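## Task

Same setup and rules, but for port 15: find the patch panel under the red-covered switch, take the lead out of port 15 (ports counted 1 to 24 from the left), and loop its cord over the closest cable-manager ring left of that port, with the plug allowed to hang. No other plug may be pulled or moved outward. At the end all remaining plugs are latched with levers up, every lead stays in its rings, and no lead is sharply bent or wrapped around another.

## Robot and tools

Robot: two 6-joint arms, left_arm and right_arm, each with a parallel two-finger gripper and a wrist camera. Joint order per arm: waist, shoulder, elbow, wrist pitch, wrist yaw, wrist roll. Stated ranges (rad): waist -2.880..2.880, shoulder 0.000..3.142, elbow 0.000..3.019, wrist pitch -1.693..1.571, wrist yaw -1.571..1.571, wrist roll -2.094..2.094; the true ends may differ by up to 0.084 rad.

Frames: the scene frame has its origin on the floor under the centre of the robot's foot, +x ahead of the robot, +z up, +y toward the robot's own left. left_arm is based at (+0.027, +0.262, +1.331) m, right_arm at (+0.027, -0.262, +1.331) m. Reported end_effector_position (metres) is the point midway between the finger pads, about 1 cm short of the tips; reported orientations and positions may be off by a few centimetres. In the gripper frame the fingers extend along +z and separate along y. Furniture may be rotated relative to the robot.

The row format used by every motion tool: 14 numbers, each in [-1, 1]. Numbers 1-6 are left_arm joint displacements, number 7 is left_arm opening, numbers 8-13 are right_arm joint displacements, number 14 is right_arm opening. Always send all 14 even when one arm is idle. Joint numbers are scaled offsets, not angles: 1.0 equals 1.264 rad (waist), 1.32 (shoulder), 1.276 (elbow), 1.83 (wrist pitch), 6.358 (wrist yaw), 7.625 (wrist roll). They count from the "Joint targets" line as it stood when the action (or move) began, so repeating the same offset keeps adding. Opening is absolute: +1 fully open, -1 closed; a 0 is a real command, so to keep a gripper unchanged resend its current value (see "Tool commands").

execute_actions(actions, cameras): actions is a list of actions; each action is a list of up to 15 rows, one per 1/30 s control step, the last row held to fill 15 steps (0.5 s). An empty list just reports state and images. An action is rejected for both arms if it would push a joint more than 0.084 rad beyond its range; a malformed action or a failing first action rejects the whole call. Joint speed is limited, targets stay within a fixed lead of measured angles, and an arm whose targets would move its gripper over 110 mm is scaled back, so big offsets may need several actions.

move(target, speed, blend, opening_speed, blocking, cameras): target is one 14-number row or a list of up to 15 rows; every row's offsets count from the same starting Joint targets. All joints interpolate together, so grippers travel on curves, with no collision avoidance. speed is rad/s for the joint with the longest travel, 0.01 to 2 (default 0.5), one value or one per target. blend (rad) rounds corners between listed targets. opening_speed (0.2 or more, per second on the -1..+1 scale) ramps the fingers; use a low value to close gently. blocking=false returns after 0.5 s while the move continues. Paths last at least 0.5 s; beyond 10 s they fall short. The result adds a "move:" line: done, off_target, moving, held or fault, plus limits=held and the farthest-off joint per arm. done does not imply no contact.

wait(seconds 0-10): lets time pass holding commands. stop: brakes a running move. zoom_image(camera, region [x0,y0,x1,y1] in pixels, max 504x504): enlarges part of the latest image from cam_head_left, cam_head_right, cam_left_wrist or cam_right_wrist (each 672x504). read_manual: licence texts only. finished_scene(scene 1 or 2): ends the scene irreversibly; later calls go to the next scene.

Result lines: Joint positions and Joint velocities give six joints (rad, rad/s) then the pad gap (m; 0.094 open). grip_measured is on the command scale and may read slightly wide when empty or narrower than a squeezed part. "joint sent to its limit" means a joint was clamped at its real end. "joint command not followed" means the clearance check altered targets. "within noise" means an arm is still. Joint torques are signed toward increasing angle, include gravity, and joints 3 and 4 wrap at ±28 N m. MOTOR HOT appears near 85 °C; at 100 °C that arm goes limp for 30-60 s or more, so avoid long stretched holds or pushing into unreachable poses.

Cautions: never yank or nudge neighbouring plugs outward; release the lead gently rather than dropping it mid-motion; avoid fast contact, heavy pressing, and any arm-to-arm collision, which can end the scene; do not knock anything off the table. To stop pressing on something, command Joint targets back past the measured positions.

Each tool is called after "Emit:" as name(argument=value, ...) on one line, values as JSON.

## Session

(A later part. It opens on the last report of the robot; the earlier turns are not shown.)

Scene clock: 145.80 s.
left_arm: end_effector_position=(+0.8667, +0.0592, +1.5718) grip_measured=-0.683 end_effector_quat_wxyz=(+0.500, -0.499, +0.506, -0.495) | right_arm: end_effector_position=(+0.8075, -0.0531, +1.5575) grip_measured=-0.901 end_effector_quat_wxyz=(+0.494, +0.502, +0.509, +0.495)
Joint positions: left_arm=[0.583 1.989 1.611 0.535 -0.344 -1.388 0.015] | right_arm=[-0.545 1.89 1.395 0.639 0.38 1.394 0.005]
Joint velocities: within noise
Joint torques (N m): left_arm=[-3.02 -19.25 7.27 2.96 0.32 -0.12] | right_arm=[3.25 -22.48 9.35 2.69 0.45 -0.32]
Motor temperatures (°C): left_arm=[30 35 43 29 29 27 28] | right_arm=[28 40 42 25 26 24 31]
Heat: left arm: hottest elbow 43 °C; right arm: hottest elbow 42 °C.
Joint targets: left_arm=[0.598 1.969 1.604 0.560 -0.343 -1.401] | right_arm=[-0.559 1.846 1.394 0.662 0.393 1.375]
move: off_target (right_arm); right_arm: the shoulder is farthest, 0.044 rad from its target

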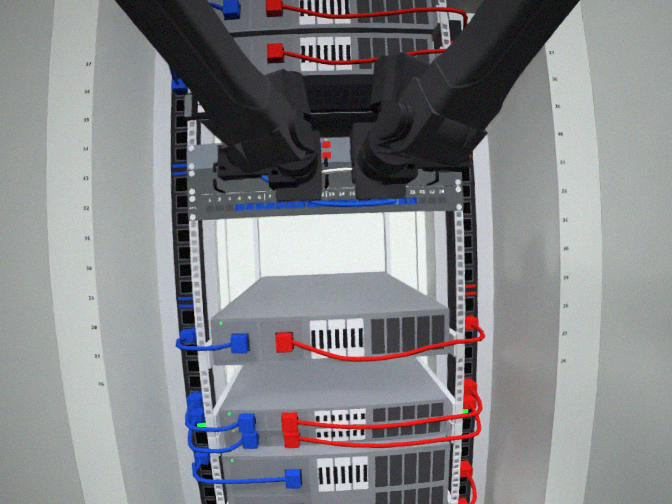

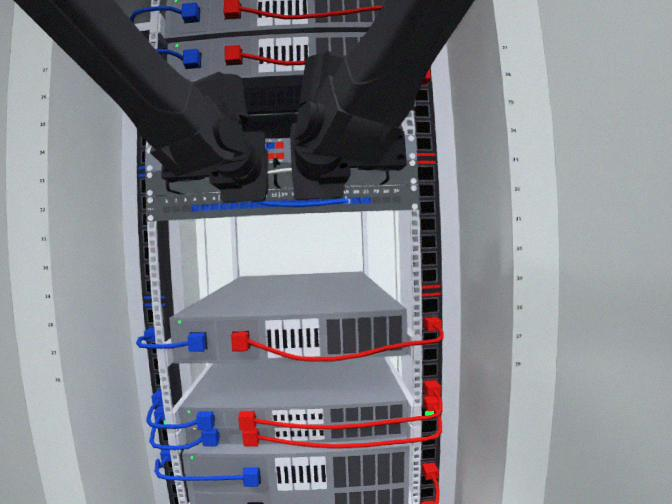

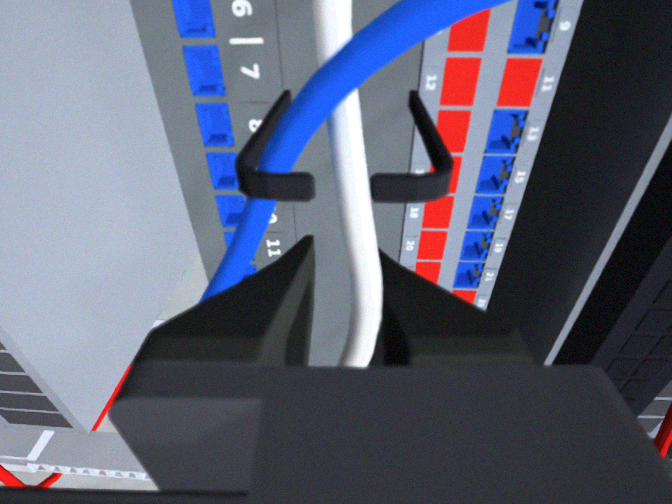

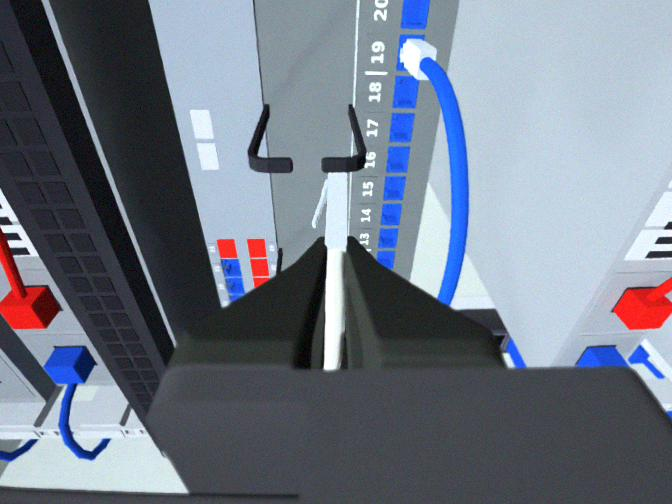

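Emit:
execute_actions(actions=[])

Emit:
zoom_image(camera="cam_head_left", region=[270, 120, 382, 204])

Emit:
zoom_image(camera="cam_head_right", region=[270, 120, 382, 204])

Scene clock: 148.00 s.
left_arm: end_effector_position=(+0.8666, +0.0591, +1.5715) grip_measured=-0.682 end_effector_quat_wxyz=(+0.500, -0.499, +0.506, -0.495) | right_arm: end_effector_position=(+0.8075, -0.0531, +1.5575) grip_measured=-0.901 end_effector_quat_wxyz=(+0.494, +0.502, +0.509, +0.495)
Joint positions: left_arm=[0.583 1.989 1.611 0.535 -0.344 -1.389 0.015] | right_arm=[-0.545 1.89 1.395 0.639 0.38 1.394 0.005]
Joint velocities: within noise
Joint torques (N m): left_arm=[-2.67 -19.19 7.27 3.04 0.3 -0.13] | right_arm=[3.02 -22.48 9.37 2.58 0.41 -0.33]
Motor temperatures (°C): left_arm=[30 35 43 29 29 27 28] | right_arm=[28 39 42 25 26 24 31]
Heat: left arm: hottest elbow 43 °C; right arm: hottest elbow 42 °C.
Joint targets: left_arm=[0.598 1.969 1.603 0.560 -0.343 -1.401] | right_arm=[-0.559 1.846 1.394 0.662 0.393 1.375]
Tool commands: left_gripper/opening=-0.68 right_gripper/opening=-0.92

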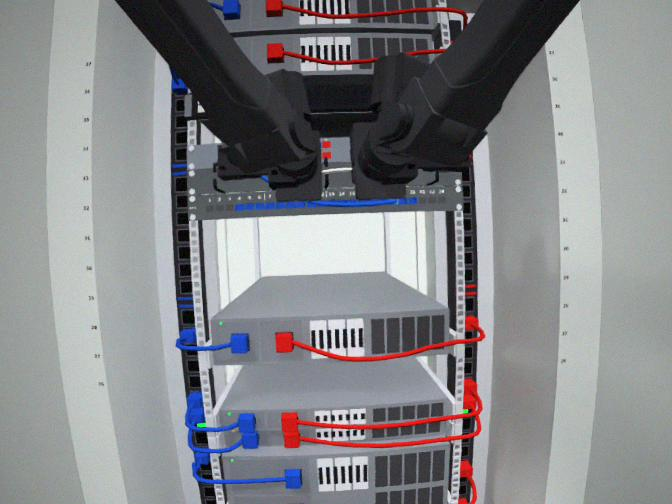

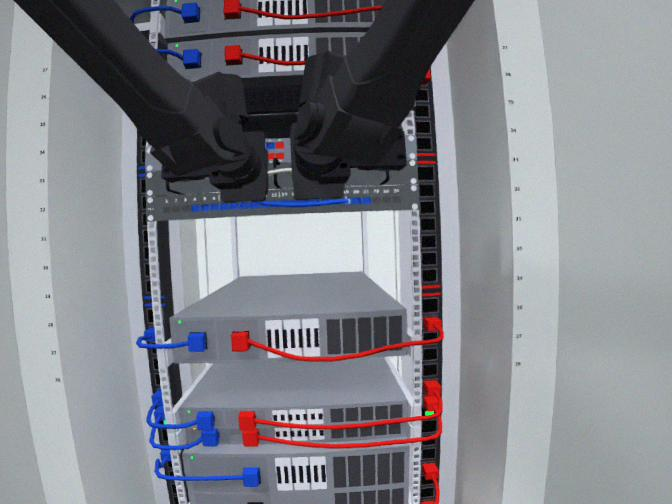

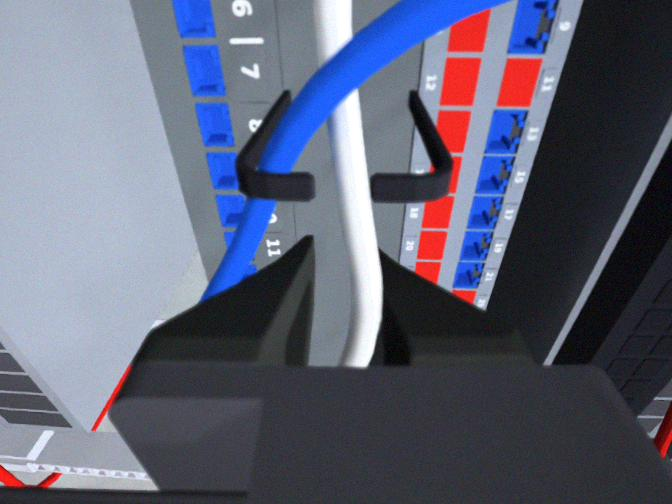

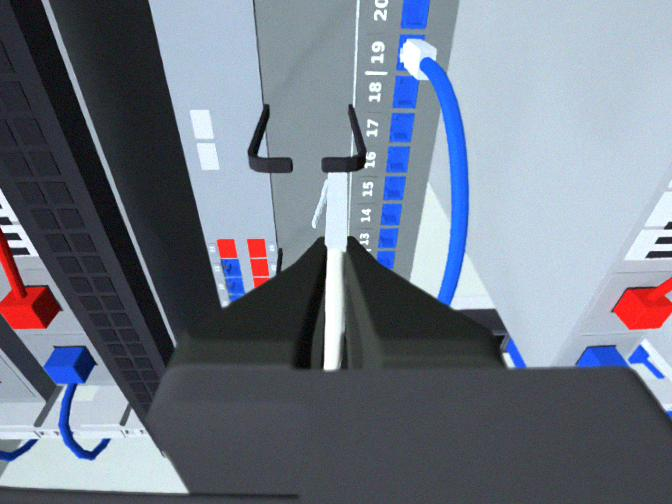

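Scaled by 4.500 from the camera's 672x504 image, which has a finer 960x720 frame.

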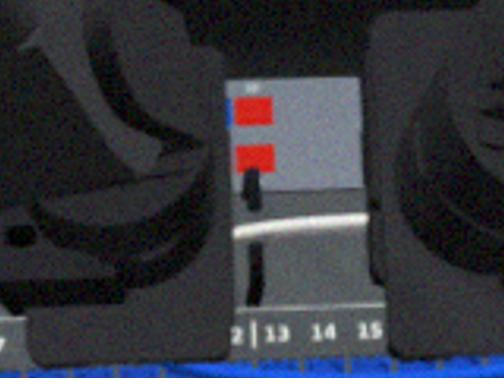

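Scaled by 4.500 from the camera's 672x504 image, which has a finer 960x720 frame.

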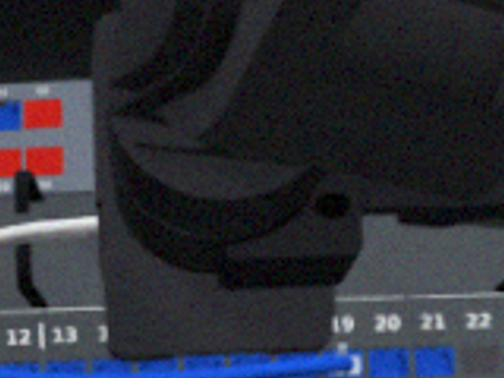

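Emit:
move(target=[0.0100, -0.0076, -0.0055, -0.0055, 0.0008, 0, -0.66, 0, 0, 0, 0, 0, 0, -0.92], speed=0.1, cameras=["cam_left_wrist"])

Scene clock: 149.27 s.
left_arm: end_effector_position=(+0.8662, +0.0662, +1.5725) grip_measured=-0.663 end_effector_quat_wxyz=(+0.500, -0.500, +0.506, -0.495) | right_arm: end_effector_position=(+0.8075, -0.0531, +1.5578) grip_measured=-0.901 end_effector_quat_wxyz=(+0.494, +0.502, +0.509, +0.495)
Joint positions: left_arm=[0.592 1.98 1.602 0.535 -0.338 -1.391 0.016] | right_arm=[-0.545 1.89 1.395 0.639 0.379 1.394 0.005]
Joint velocities: within noise
Joint torques (N m): left_arm=[-1.79 -19.14 7.23 2.51 0.25 -0.11] | right_arm=[3.14 -22.59 9.31 2.61 0.44 -0.34]
Motor temperatures (°C): left_arm=[30 36 43 29 29 27 28] | right_arm=[28 39 42 25 26 24 31]
Heat: left arm: hottest elbow 43 °C; right arm: hottest elbow 42 °C.
Joint targets: left_arm=[0.610 1.958 1.596 0.550 -0.338 -1.401] | right_arm=[-0.559 1.846 1.394 0.662 0.392 1.375]
move: off_target (right_arm); right_arm: the shoulder is farthest, 0.044 rad from its target
Images, in order (width x height): cam_left_wrist 672x504.

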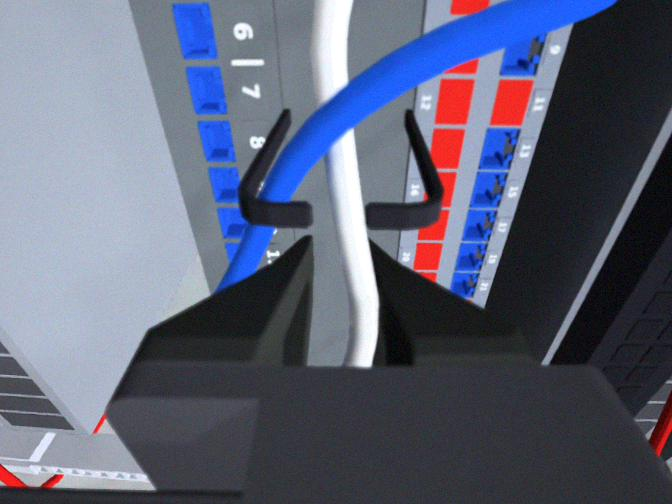

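Emit:
move(target=[0, 0, 0, 0, 0, 0, -0.92, 0, 0, 0, 0, 0, 0, -0.92], speed=0.1, opening_speed=0.4, cameras=["cam_left_wrist"])

Emit:
move(target=[0, 0, 0, 0, 0, 0, -0.92, 0, 0, 0, 0, 0, 0, -0.68], speed=0.1, opening_speed=0.4)

Scene clock: 150.43 s.
left_arm: end_effector_position=(+0.8659, +0.0675, +1.5774) grip_measured=-0.915 end_effector_quat_wxyz=(+0.501, -0.498, +0.504, -0.497) | right_arm: end_effector_position=(+0.8065, -0.0550, +1.5693) grip_measured=-0.901 end_effector_quat_wxyz=(+0.497, +0.500, +0.503, +0.500)
Joint positions: left_arm=[0.593 1.974 1.602 0.535 -0.335 -1.391 0.004] | right_arm=[-0.544 1.876 1.395 0.645 0.38 1.393 0.005]
Joint velocities: within noise
Joint torques (N m): left_arm=[-1.79 -19.02 7.47 2.61 0.11 -0.09] | right_arm=[2.9 -21.25 9.42 2.43 0.41 -0.32]
Motor temperatures (°C): left_arm=[30 36 43 29 29 27 28] | right_arm=[28 39 42 25 26 24 31]
Heat: left arm: hottest elbow 43 °C; right arm: hottest elbow 42 °C.
Joint targets: left_arm=[0.611 1.959 1.596 0.550 -0.338 -1.401] | right_arm=[-0.559 1.846 1.394 0.662 0.393 1.375]
move: done
Images, in order (width x height): cam_left_wrist 672x504.

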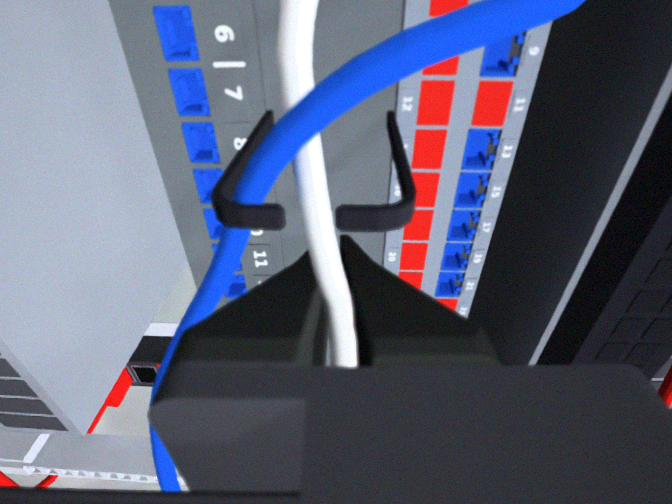

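Scene clock: 151.37 s.
left_arm: end_effector_position=(+0.8665, +0.0707, +1.5788) grip_measured=-0.916 end_effector_quat_wxyz=(+0.502, -0.499, +0.502, -0.496) | right_arm: end_effector_position=(+0.8065, -0.0567, +1.5690) grip_measured=-0.683 end_effector_quat_wxyz=(+0.500, +0.502, +0.501, +0.497)
Joint positions: left_arm=[0.597 1.972 1.602 0.535 -0.335 -1.391 0.004] | right_arm=[-0.544 1.876 1.395 0.645 0.39 1.391 0.015]
Joint velocities: within noise
Joint torques (N m): left_arm=[-2.9 -18.78 7.42 2.62 0.11 -0.11] | right_arm=[3.08 -21.42 9.43 2.4 0.01 -0.3]
Motor temperatures (°C): left_arm=[30 36 43 29 29 27 28] | right_arm=[28 39 42 25 26 24 31]
Heat: left arm: hottest elbow 43 °C; right arm: hottest elbow 42 °C.
Joint targets: left_arm=[0.611 1.958 1.596 0.550 -0.338 -1.401] | right_arm=[-0.559 1.846 1.394 0.662 0.393 1.375]
move: done

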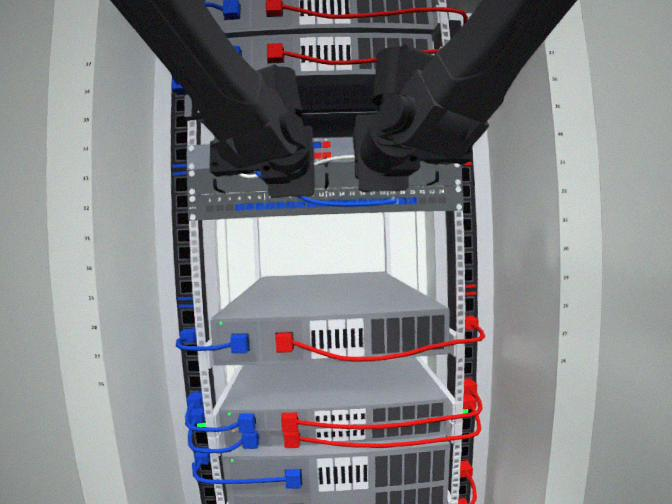

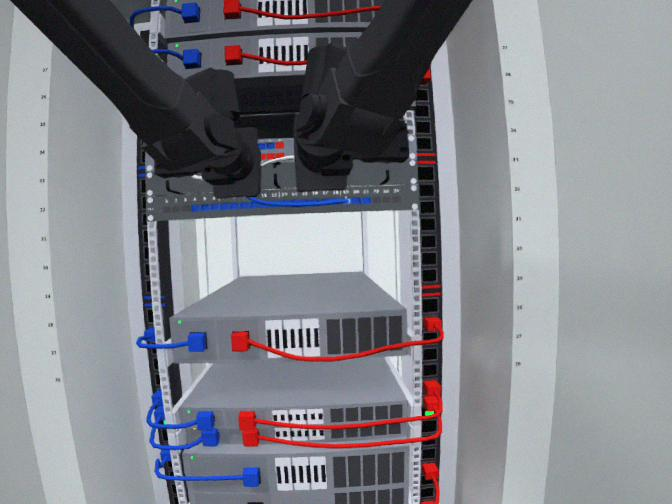

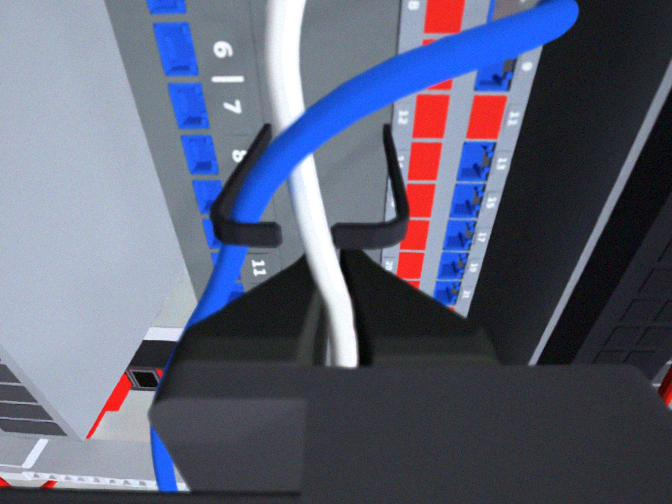

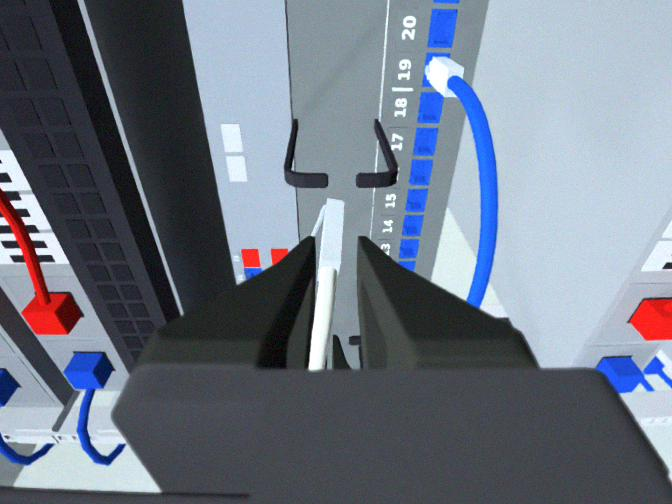

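Emit:
move(target=[-0.0100, 0.0100, 0, 0.0, -0.0010, 0, -0.92, 0.0185, 0.0200, 0.0141, 0.0131, 0.0019, 0, -0.68], speed=0.15)

Emit:
zoom_image(camera="cam_head_left", region=[270, 120, 382, 204])

Scene clock: 152.67 s.
left_arm: end_effector_position=(+0.8665, +0.0711, +1.5788) grip_measured=-0.916 end_effector_quat_wxyz=(+0.503, -0.500, +0.502, -0.496) | right_arm: end_effector_position=(+0.8064, -0.0596, +1.5739) grip_measured=-0.682 end_effector_quat_wxyz=(+0.506, +0.504, +0.491, +0.500)
Joint positions: left_arm=[0.597 1.972 1.602 0.535 -0.338 -1.391 0.004] | right_arm=[-0.544 1.876 1.395 0.667 0.402 1.391 0.015]
Joint velocities: within noise
Joint torques (N m): left_arm=[-3.9 -17.14 7.39 2.51 -0.02 -0.09] | right_arm=[5.07 -19.08 10.95 2.41 0.03 -0.28]
Motor temperatures (°C): left_arm=[30 36 42 29 29 27 28] | right_arm=[28 39 42 25 26 24 31]
Heat: left arm: hottest elbow 42 °C; right arm: hottest elbow 42 °C.
Joint targets: left_arm=[0.598 1.972 1.596 0.550 -0.344 -1.401] | right_arm=[-0.536 1.872 1.412 0.686 0.405 1.375]
move: done

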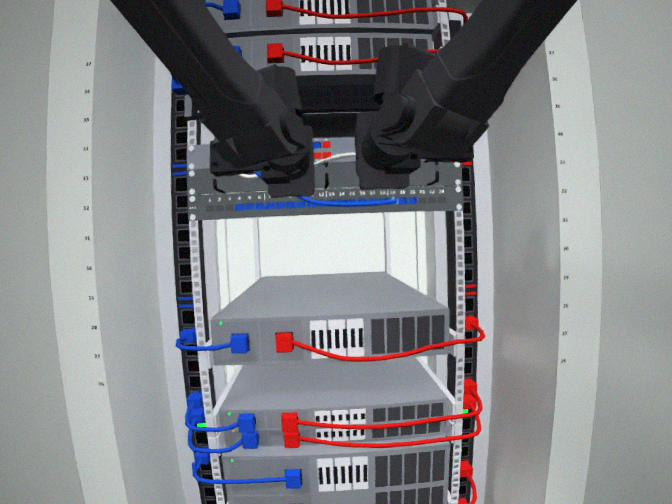

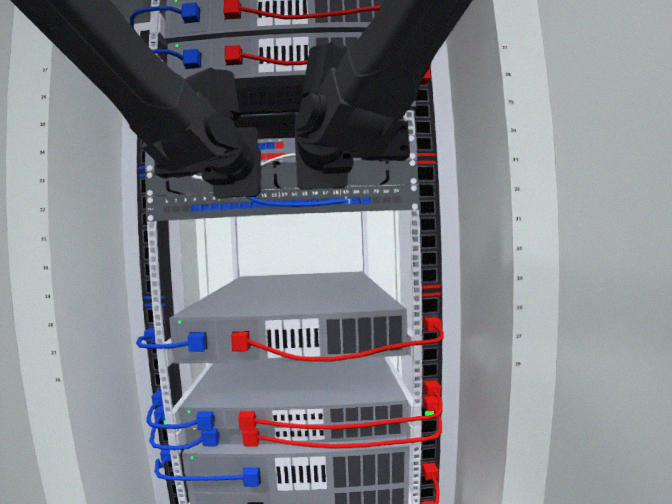

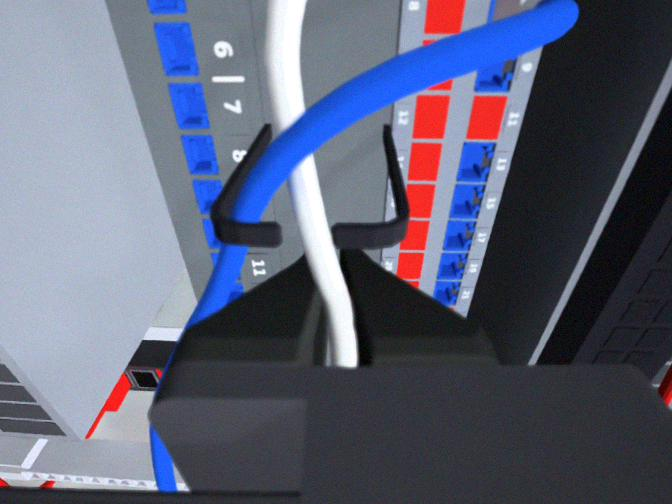

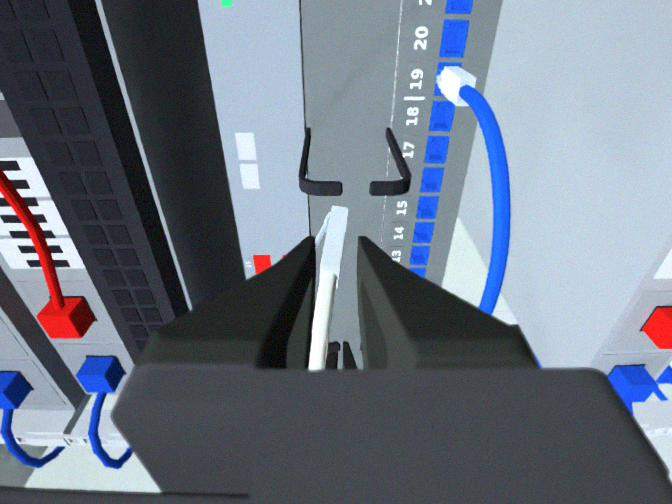

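Scaled by 4.500 from the camera's 672x504 image, which has a finer 960x720 frame.

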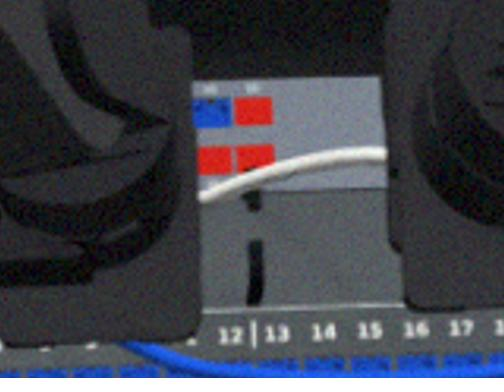

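Emit:
move(target=[-0.0140, 0.0167, 0, 0.0, 0.0008, 0, -0.92, 0.0253, 0.0379, 0.0274, -0.0016, 0.0005, 0, -0.68], speed=0.15)

Emit:
zoom_image(camera="cam_head_left", region=[270, 120, 382, 204])

Scene clock: 154.33 s.
left_arm: end_effector_position=(+0.8663, +0.0703, +1.5789) grip_measured=-0.916 end_effector_quat_wxyz=(+0.503, -0.500, +0.502, -0.496) | right_arm: end_effector_position=(+0.8055, -0.0463, +1.5506) grip_measured=-0.682 end_effector_quat_wxyz=(+0.499, +0.505, +0.503, +0.492)
Joint positions: left_arm=[0.596 1.972 1.602 0.535 -0.338 -1.391 0.004] | right_arm=[-0.531 1.909 1.395 0.668 0.408 1.39 0.015]
Joint velocities: within noise
Joint torques (N m): left_arm=[-5.25 -15.85 7.49 2.55 0.14 -0.1] | right_arm=[6.89 -17.96 13.96 2.28 -0.12 -0.31]
Motor temperatures (°C): left_arm=[30 36 42 29 29 27 28] | right_arm=[28 39 42 25 26 24 30]
Heat: left arm: hottest elbow 42 °C; right arm: hottest elbow 42 °C.
Joint targets: left_arm=[0.580 1.994 1.596 0.550 -0.340 -1.401] | right_arm=[-0.504 1.922 1.447 0.683 0.408 1.375]
move: off_target (right_arm); right_arm: the elbow is farthest, 0.052 rad from its target

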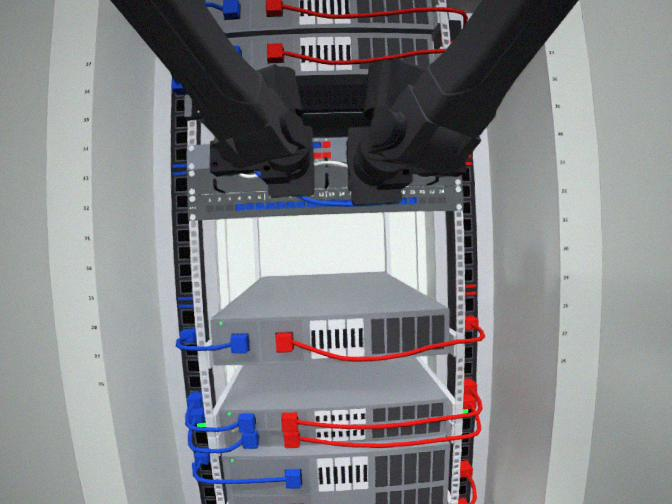

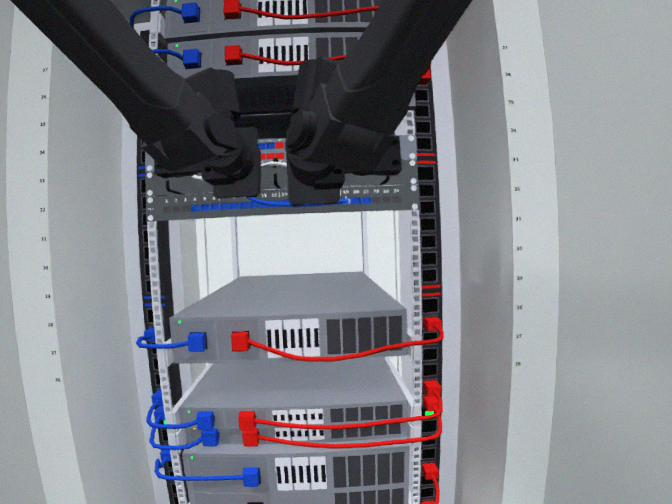

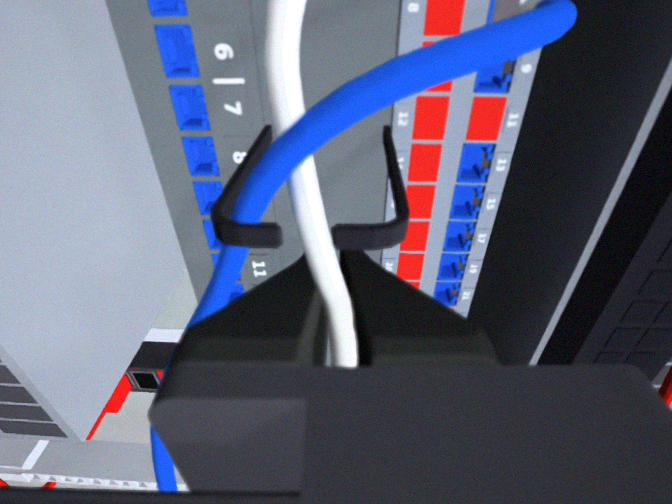

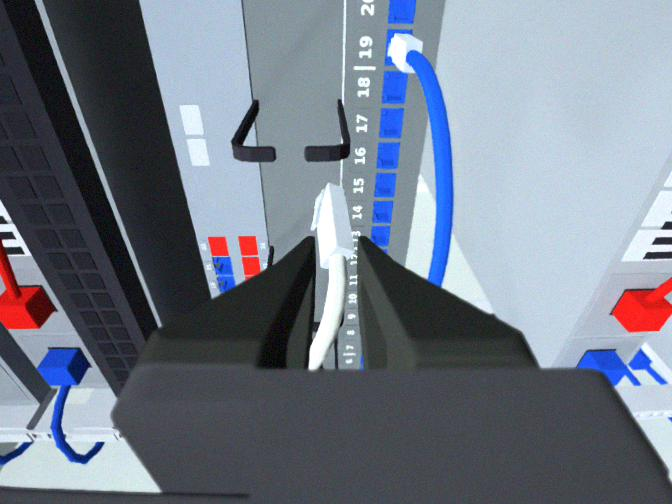

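Scaled by 4.500 from the camera's 672x504 image, which has a finer 960x720 frame.

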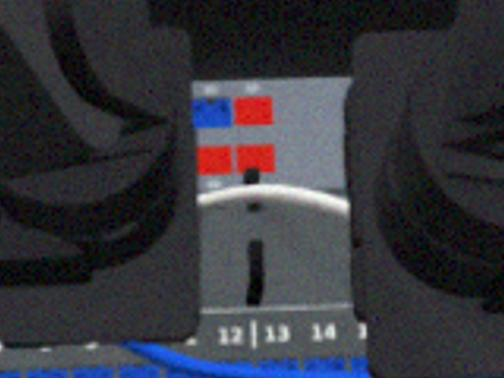

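Emit:
move(target=[0.0, 0.0136, 0, 0.0, 0.0, 0, -0.92, 0.0063, -0.0500, 0.0219, -0.0262, 0.0008, 0, -0.62], speed=0.15, opening_speed=0.4)

Emit:
zoom_image(camera="cam_head_left", region=[270, 120, 382, 204])

Scene clock: 156.60 s.
left_arm: end_effector_position=(+0.8665, +0.0695, +1.5758) grip_measured=-0.916 end_effector_quat_wxyz=(+0.502, -0.500, +0.503, -0.495) | right_arm: end_effector_position=(+0.8058, -0.0412, +1.5817) grip_measured=-0.622 end_effector_quat_wxyz=(+0.501, +0.501, +0.495, +0.503)
Joint positions: left_arm=[0.595 1.976 1.602 0.535 -0.339 -1.391 0.004] | right_arm=[-0.518 1.88 1.42 0.642 0.412 1.39 0.018]
Joint velocities: within noise
Joint torques (N m): left_arm=[-4.89 -14.68 7.42 2.52 0.24 -0.11] | right_arm=[6.36 -20.66 14.39 1.32 -0.09 -0.28]
Motor temperatures (°C): left_arm=[30 35 42 29 29 27 28] | right_arm=[28 39 42 25 26 24 30]
Heat: left arm: hottest elbow 42 °C; right arm: hottest elbow 42 °C.
Joint targets: left_arm=[0.580 2.012 1.596 0.550 -0.340 -1.401] | right_arm=[-0.496 1.856 1.475 0.635 0.413 1.375]
move: off_target (left_arm, right_arm); left_arm: the shoulder is farthest, 0.036 rad from its target; right_arm: the elbow is farthest, 0.055 rad from its target

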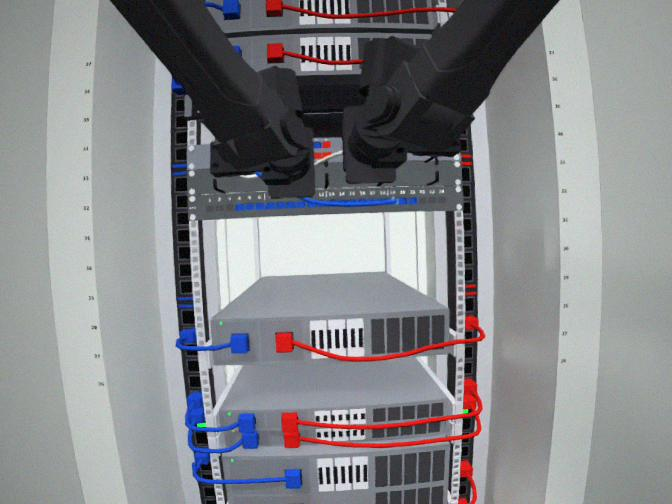

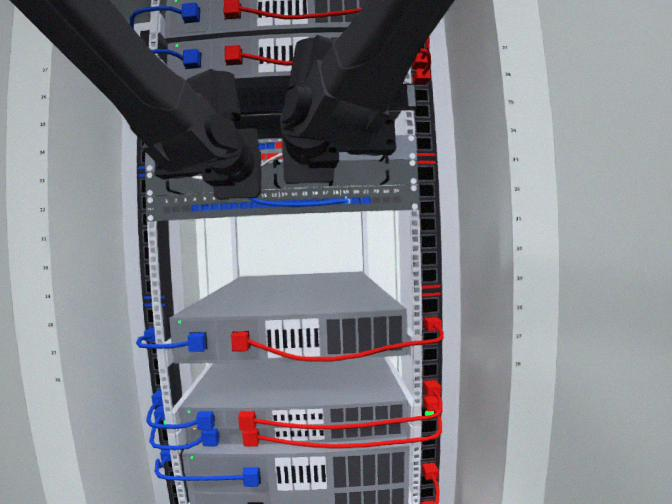

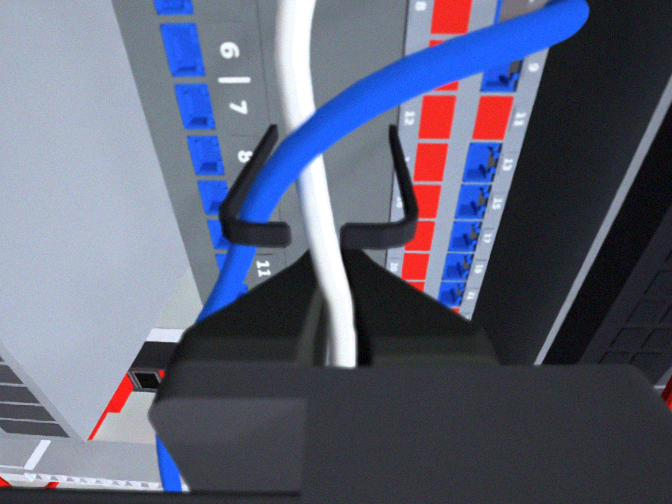

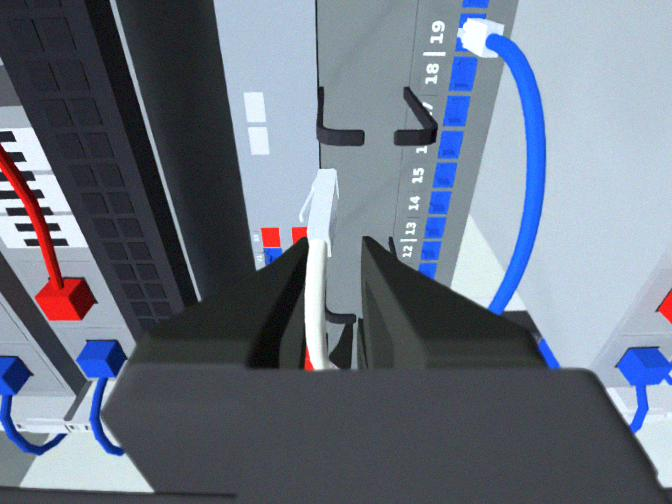

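Scaled by 4.500 from the camera's 672x504 image, which has a finer 960x720 frame.

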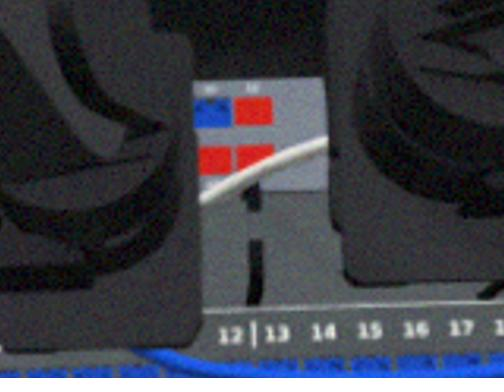

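Emit:
move(target=[-0.0050, 0.000, 0, 0.0, -0.0010, 0, -0.92, 0.0120, 0.0100, 0.0090, 0.0070, 0.0011, 0, -0.62], speed=0.15, opening_speed=0.4)

Emit:
zoom_image(camera="cam_head_left", region=[270, 120, 382, 204])

Scene clock: 158.47 s.
left_arm: end_effector_position=(+0.8661, +0.0693, +1.5758) grip_measured=-0.917 end_effector_quat_wxyz=(+0.503, -0.502, +0.502, -0.493) | right_arm: end_effector_position=(+0.8029, -0.0303, +1.5868) grip_measured=-0.622 end_effector_quat_wxyz=(+0.499, +0.498, +0.495, +0.508)
Joint positions: left_arm=[0.594 1.976 1.602 0.535 -0.345 -1.391 0.004] | right_arm=[-0.502 1.88 1.426 0.641 0.418 1.39 0.018]
Joint velocities: within noise
Joint torques (N m): left_arm=[-5.36 -14.51 7.61 2.51 0.16 -0.11] | right_arm=[6.12 -19.55 14.94 1.92 -0.01 -0.27]
Motor temperatures (°C): left_arm=[30 35 42 29 29 27 28] | right_arm=[28 39 43 25 26 24 30]
Heat: left arm: hottest elbow 42 °C; right arm: hottest elbow 43 °C.
Joint targets: left_arm=[0.574 2.012 1.596 0.550 -0.346 -1.401] | right_arm=[-0.481 1.869 1.486 0.648 0.420 1.375]
move: off_target (left_arm, right_arm); left_arm: the shoulder is farthest, 0.036 rad from its target; right_arm: the elbow is farthest, 0.060 rad from its target

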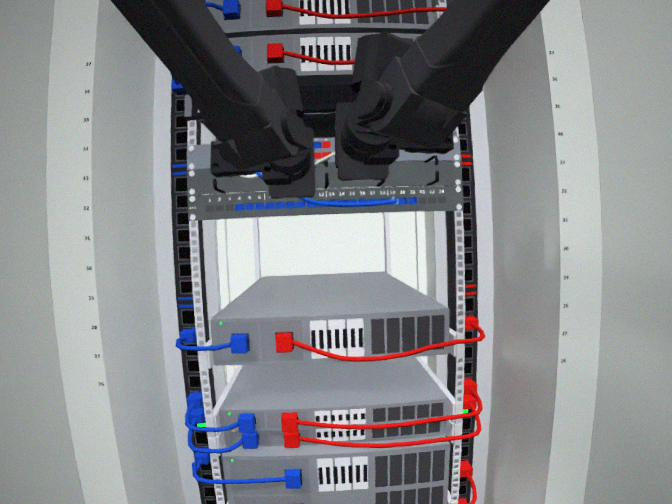

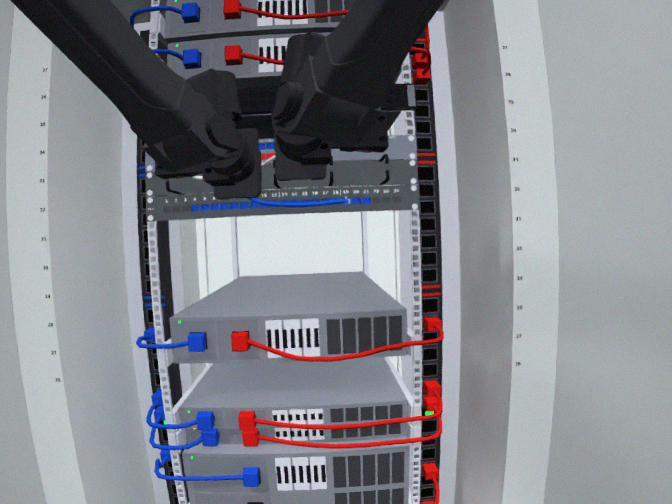

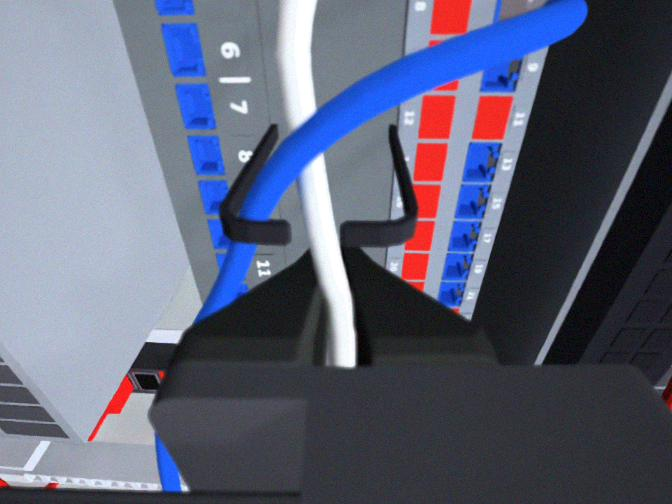

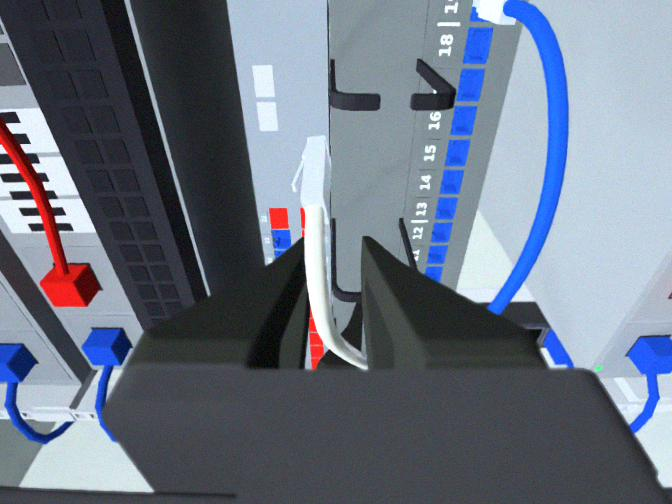

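Scaled by 4.500 from the camera's 672x504 image, which has a finer 960x720 frame.

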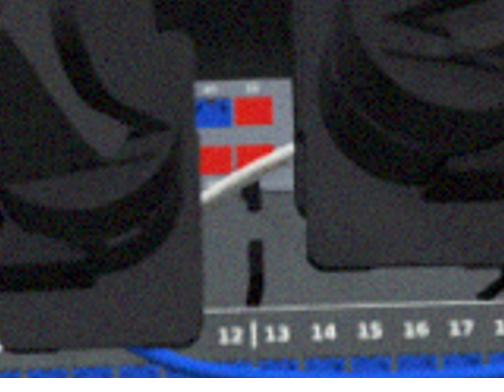

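Emit:
move(target=[-0.0060, 0.004, 0, 0.0, 0.0008, 0, -0.92, 0, 0, 0, 0, 0, 0, -0.92], speed=0.15, opening_speed=0.4)

Emit:
zoom_image(camera="cam_head_left", region=[270, 120, 382, 204])

Scene clock: 163.73 s.
left_arm: end_effector_position=(+0.8659, +0.0680, +1.5751) grip_measured=-0.917 end_effector_quat_wxyz=(+0.502, -0.501, +0.503, -0.493) | right_arm: end_effector_position=(+0.8029, -0.0304, +1.5868) grip_measured=-0.790 end_effector_quat_wxyz=(+0.499, +0.498, +0.495, +0.508)
Joint positions: left_arm=[0.592 1.977 1.602 0.535 -0.346 -1.391 0.004] | right_arm=[-0.502 1.88 1.426 0.641 0.418 1.39 0.01]
Joint velocities: within noise
Joint torques (N m): left_arm=[-3.31 -17.32 7.8 1.88 0.22 -0.05] | right_arm=[6.12 -19.78 14.95 1.85 -0.04 -0.28]
Motor temperatures (°C): left_arm=[30 36 41 29 29 27 28] | right_arm=[28 38 45 25 26 24 30]
Heat: left arm: hottest elbow 41 °C; right arm: hottest elbow 45 °C.
Joint targets: left_arm=[0.592 1.977 1.602 0.535 -0.345 -1.391] | right_arm=[-0.481 1.869 1.486 0.648 0.420 1.375]
Tool commands: left_gripper/opening=-0.92 right_gripper/opening=-0.793333
move: held (left_arm; a check stopped the path), off_target (right_arm; its opening stopped when a check withheld steps of left_arm); limits=held; left_arm: the shoulder is farthest, 0.040 rad from its target; right_arm: the elbow is farthest, 0.060 rad from its target
joint command not followed: on one or more control steps a check withheld the commanded joint targets of the left arm, and it was not sent them on those steps.
cause: the commanded joint targets, or the way to them, would bring a part of the robot too close to another arm (this arm's wrist (the part past joint 5) and the right arm's gripper housing, along the way the arms are being sent, or toward where that arm still pushes).

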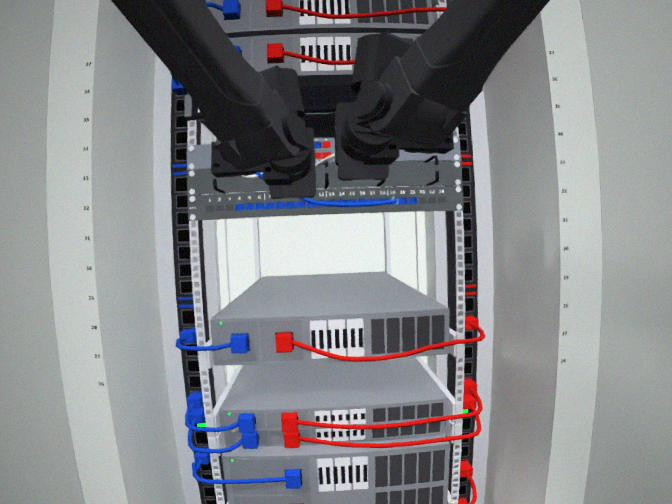

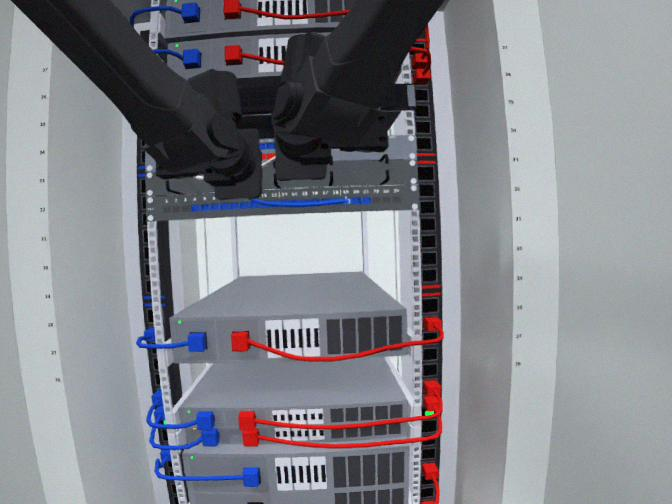

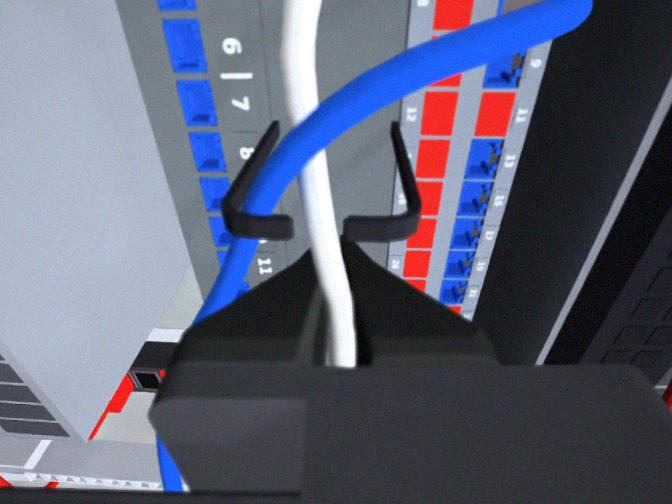

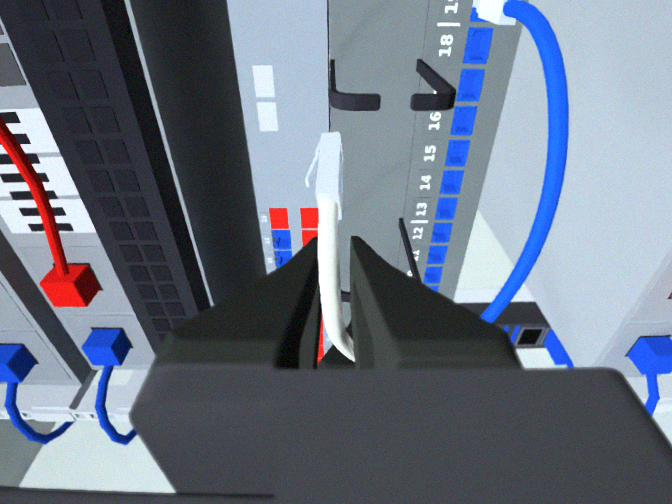

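Scaled by 4.500 from the camera's 672x504 image, which has a finer 960x720 frame.

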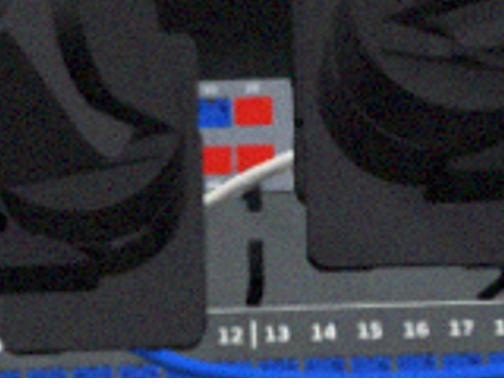

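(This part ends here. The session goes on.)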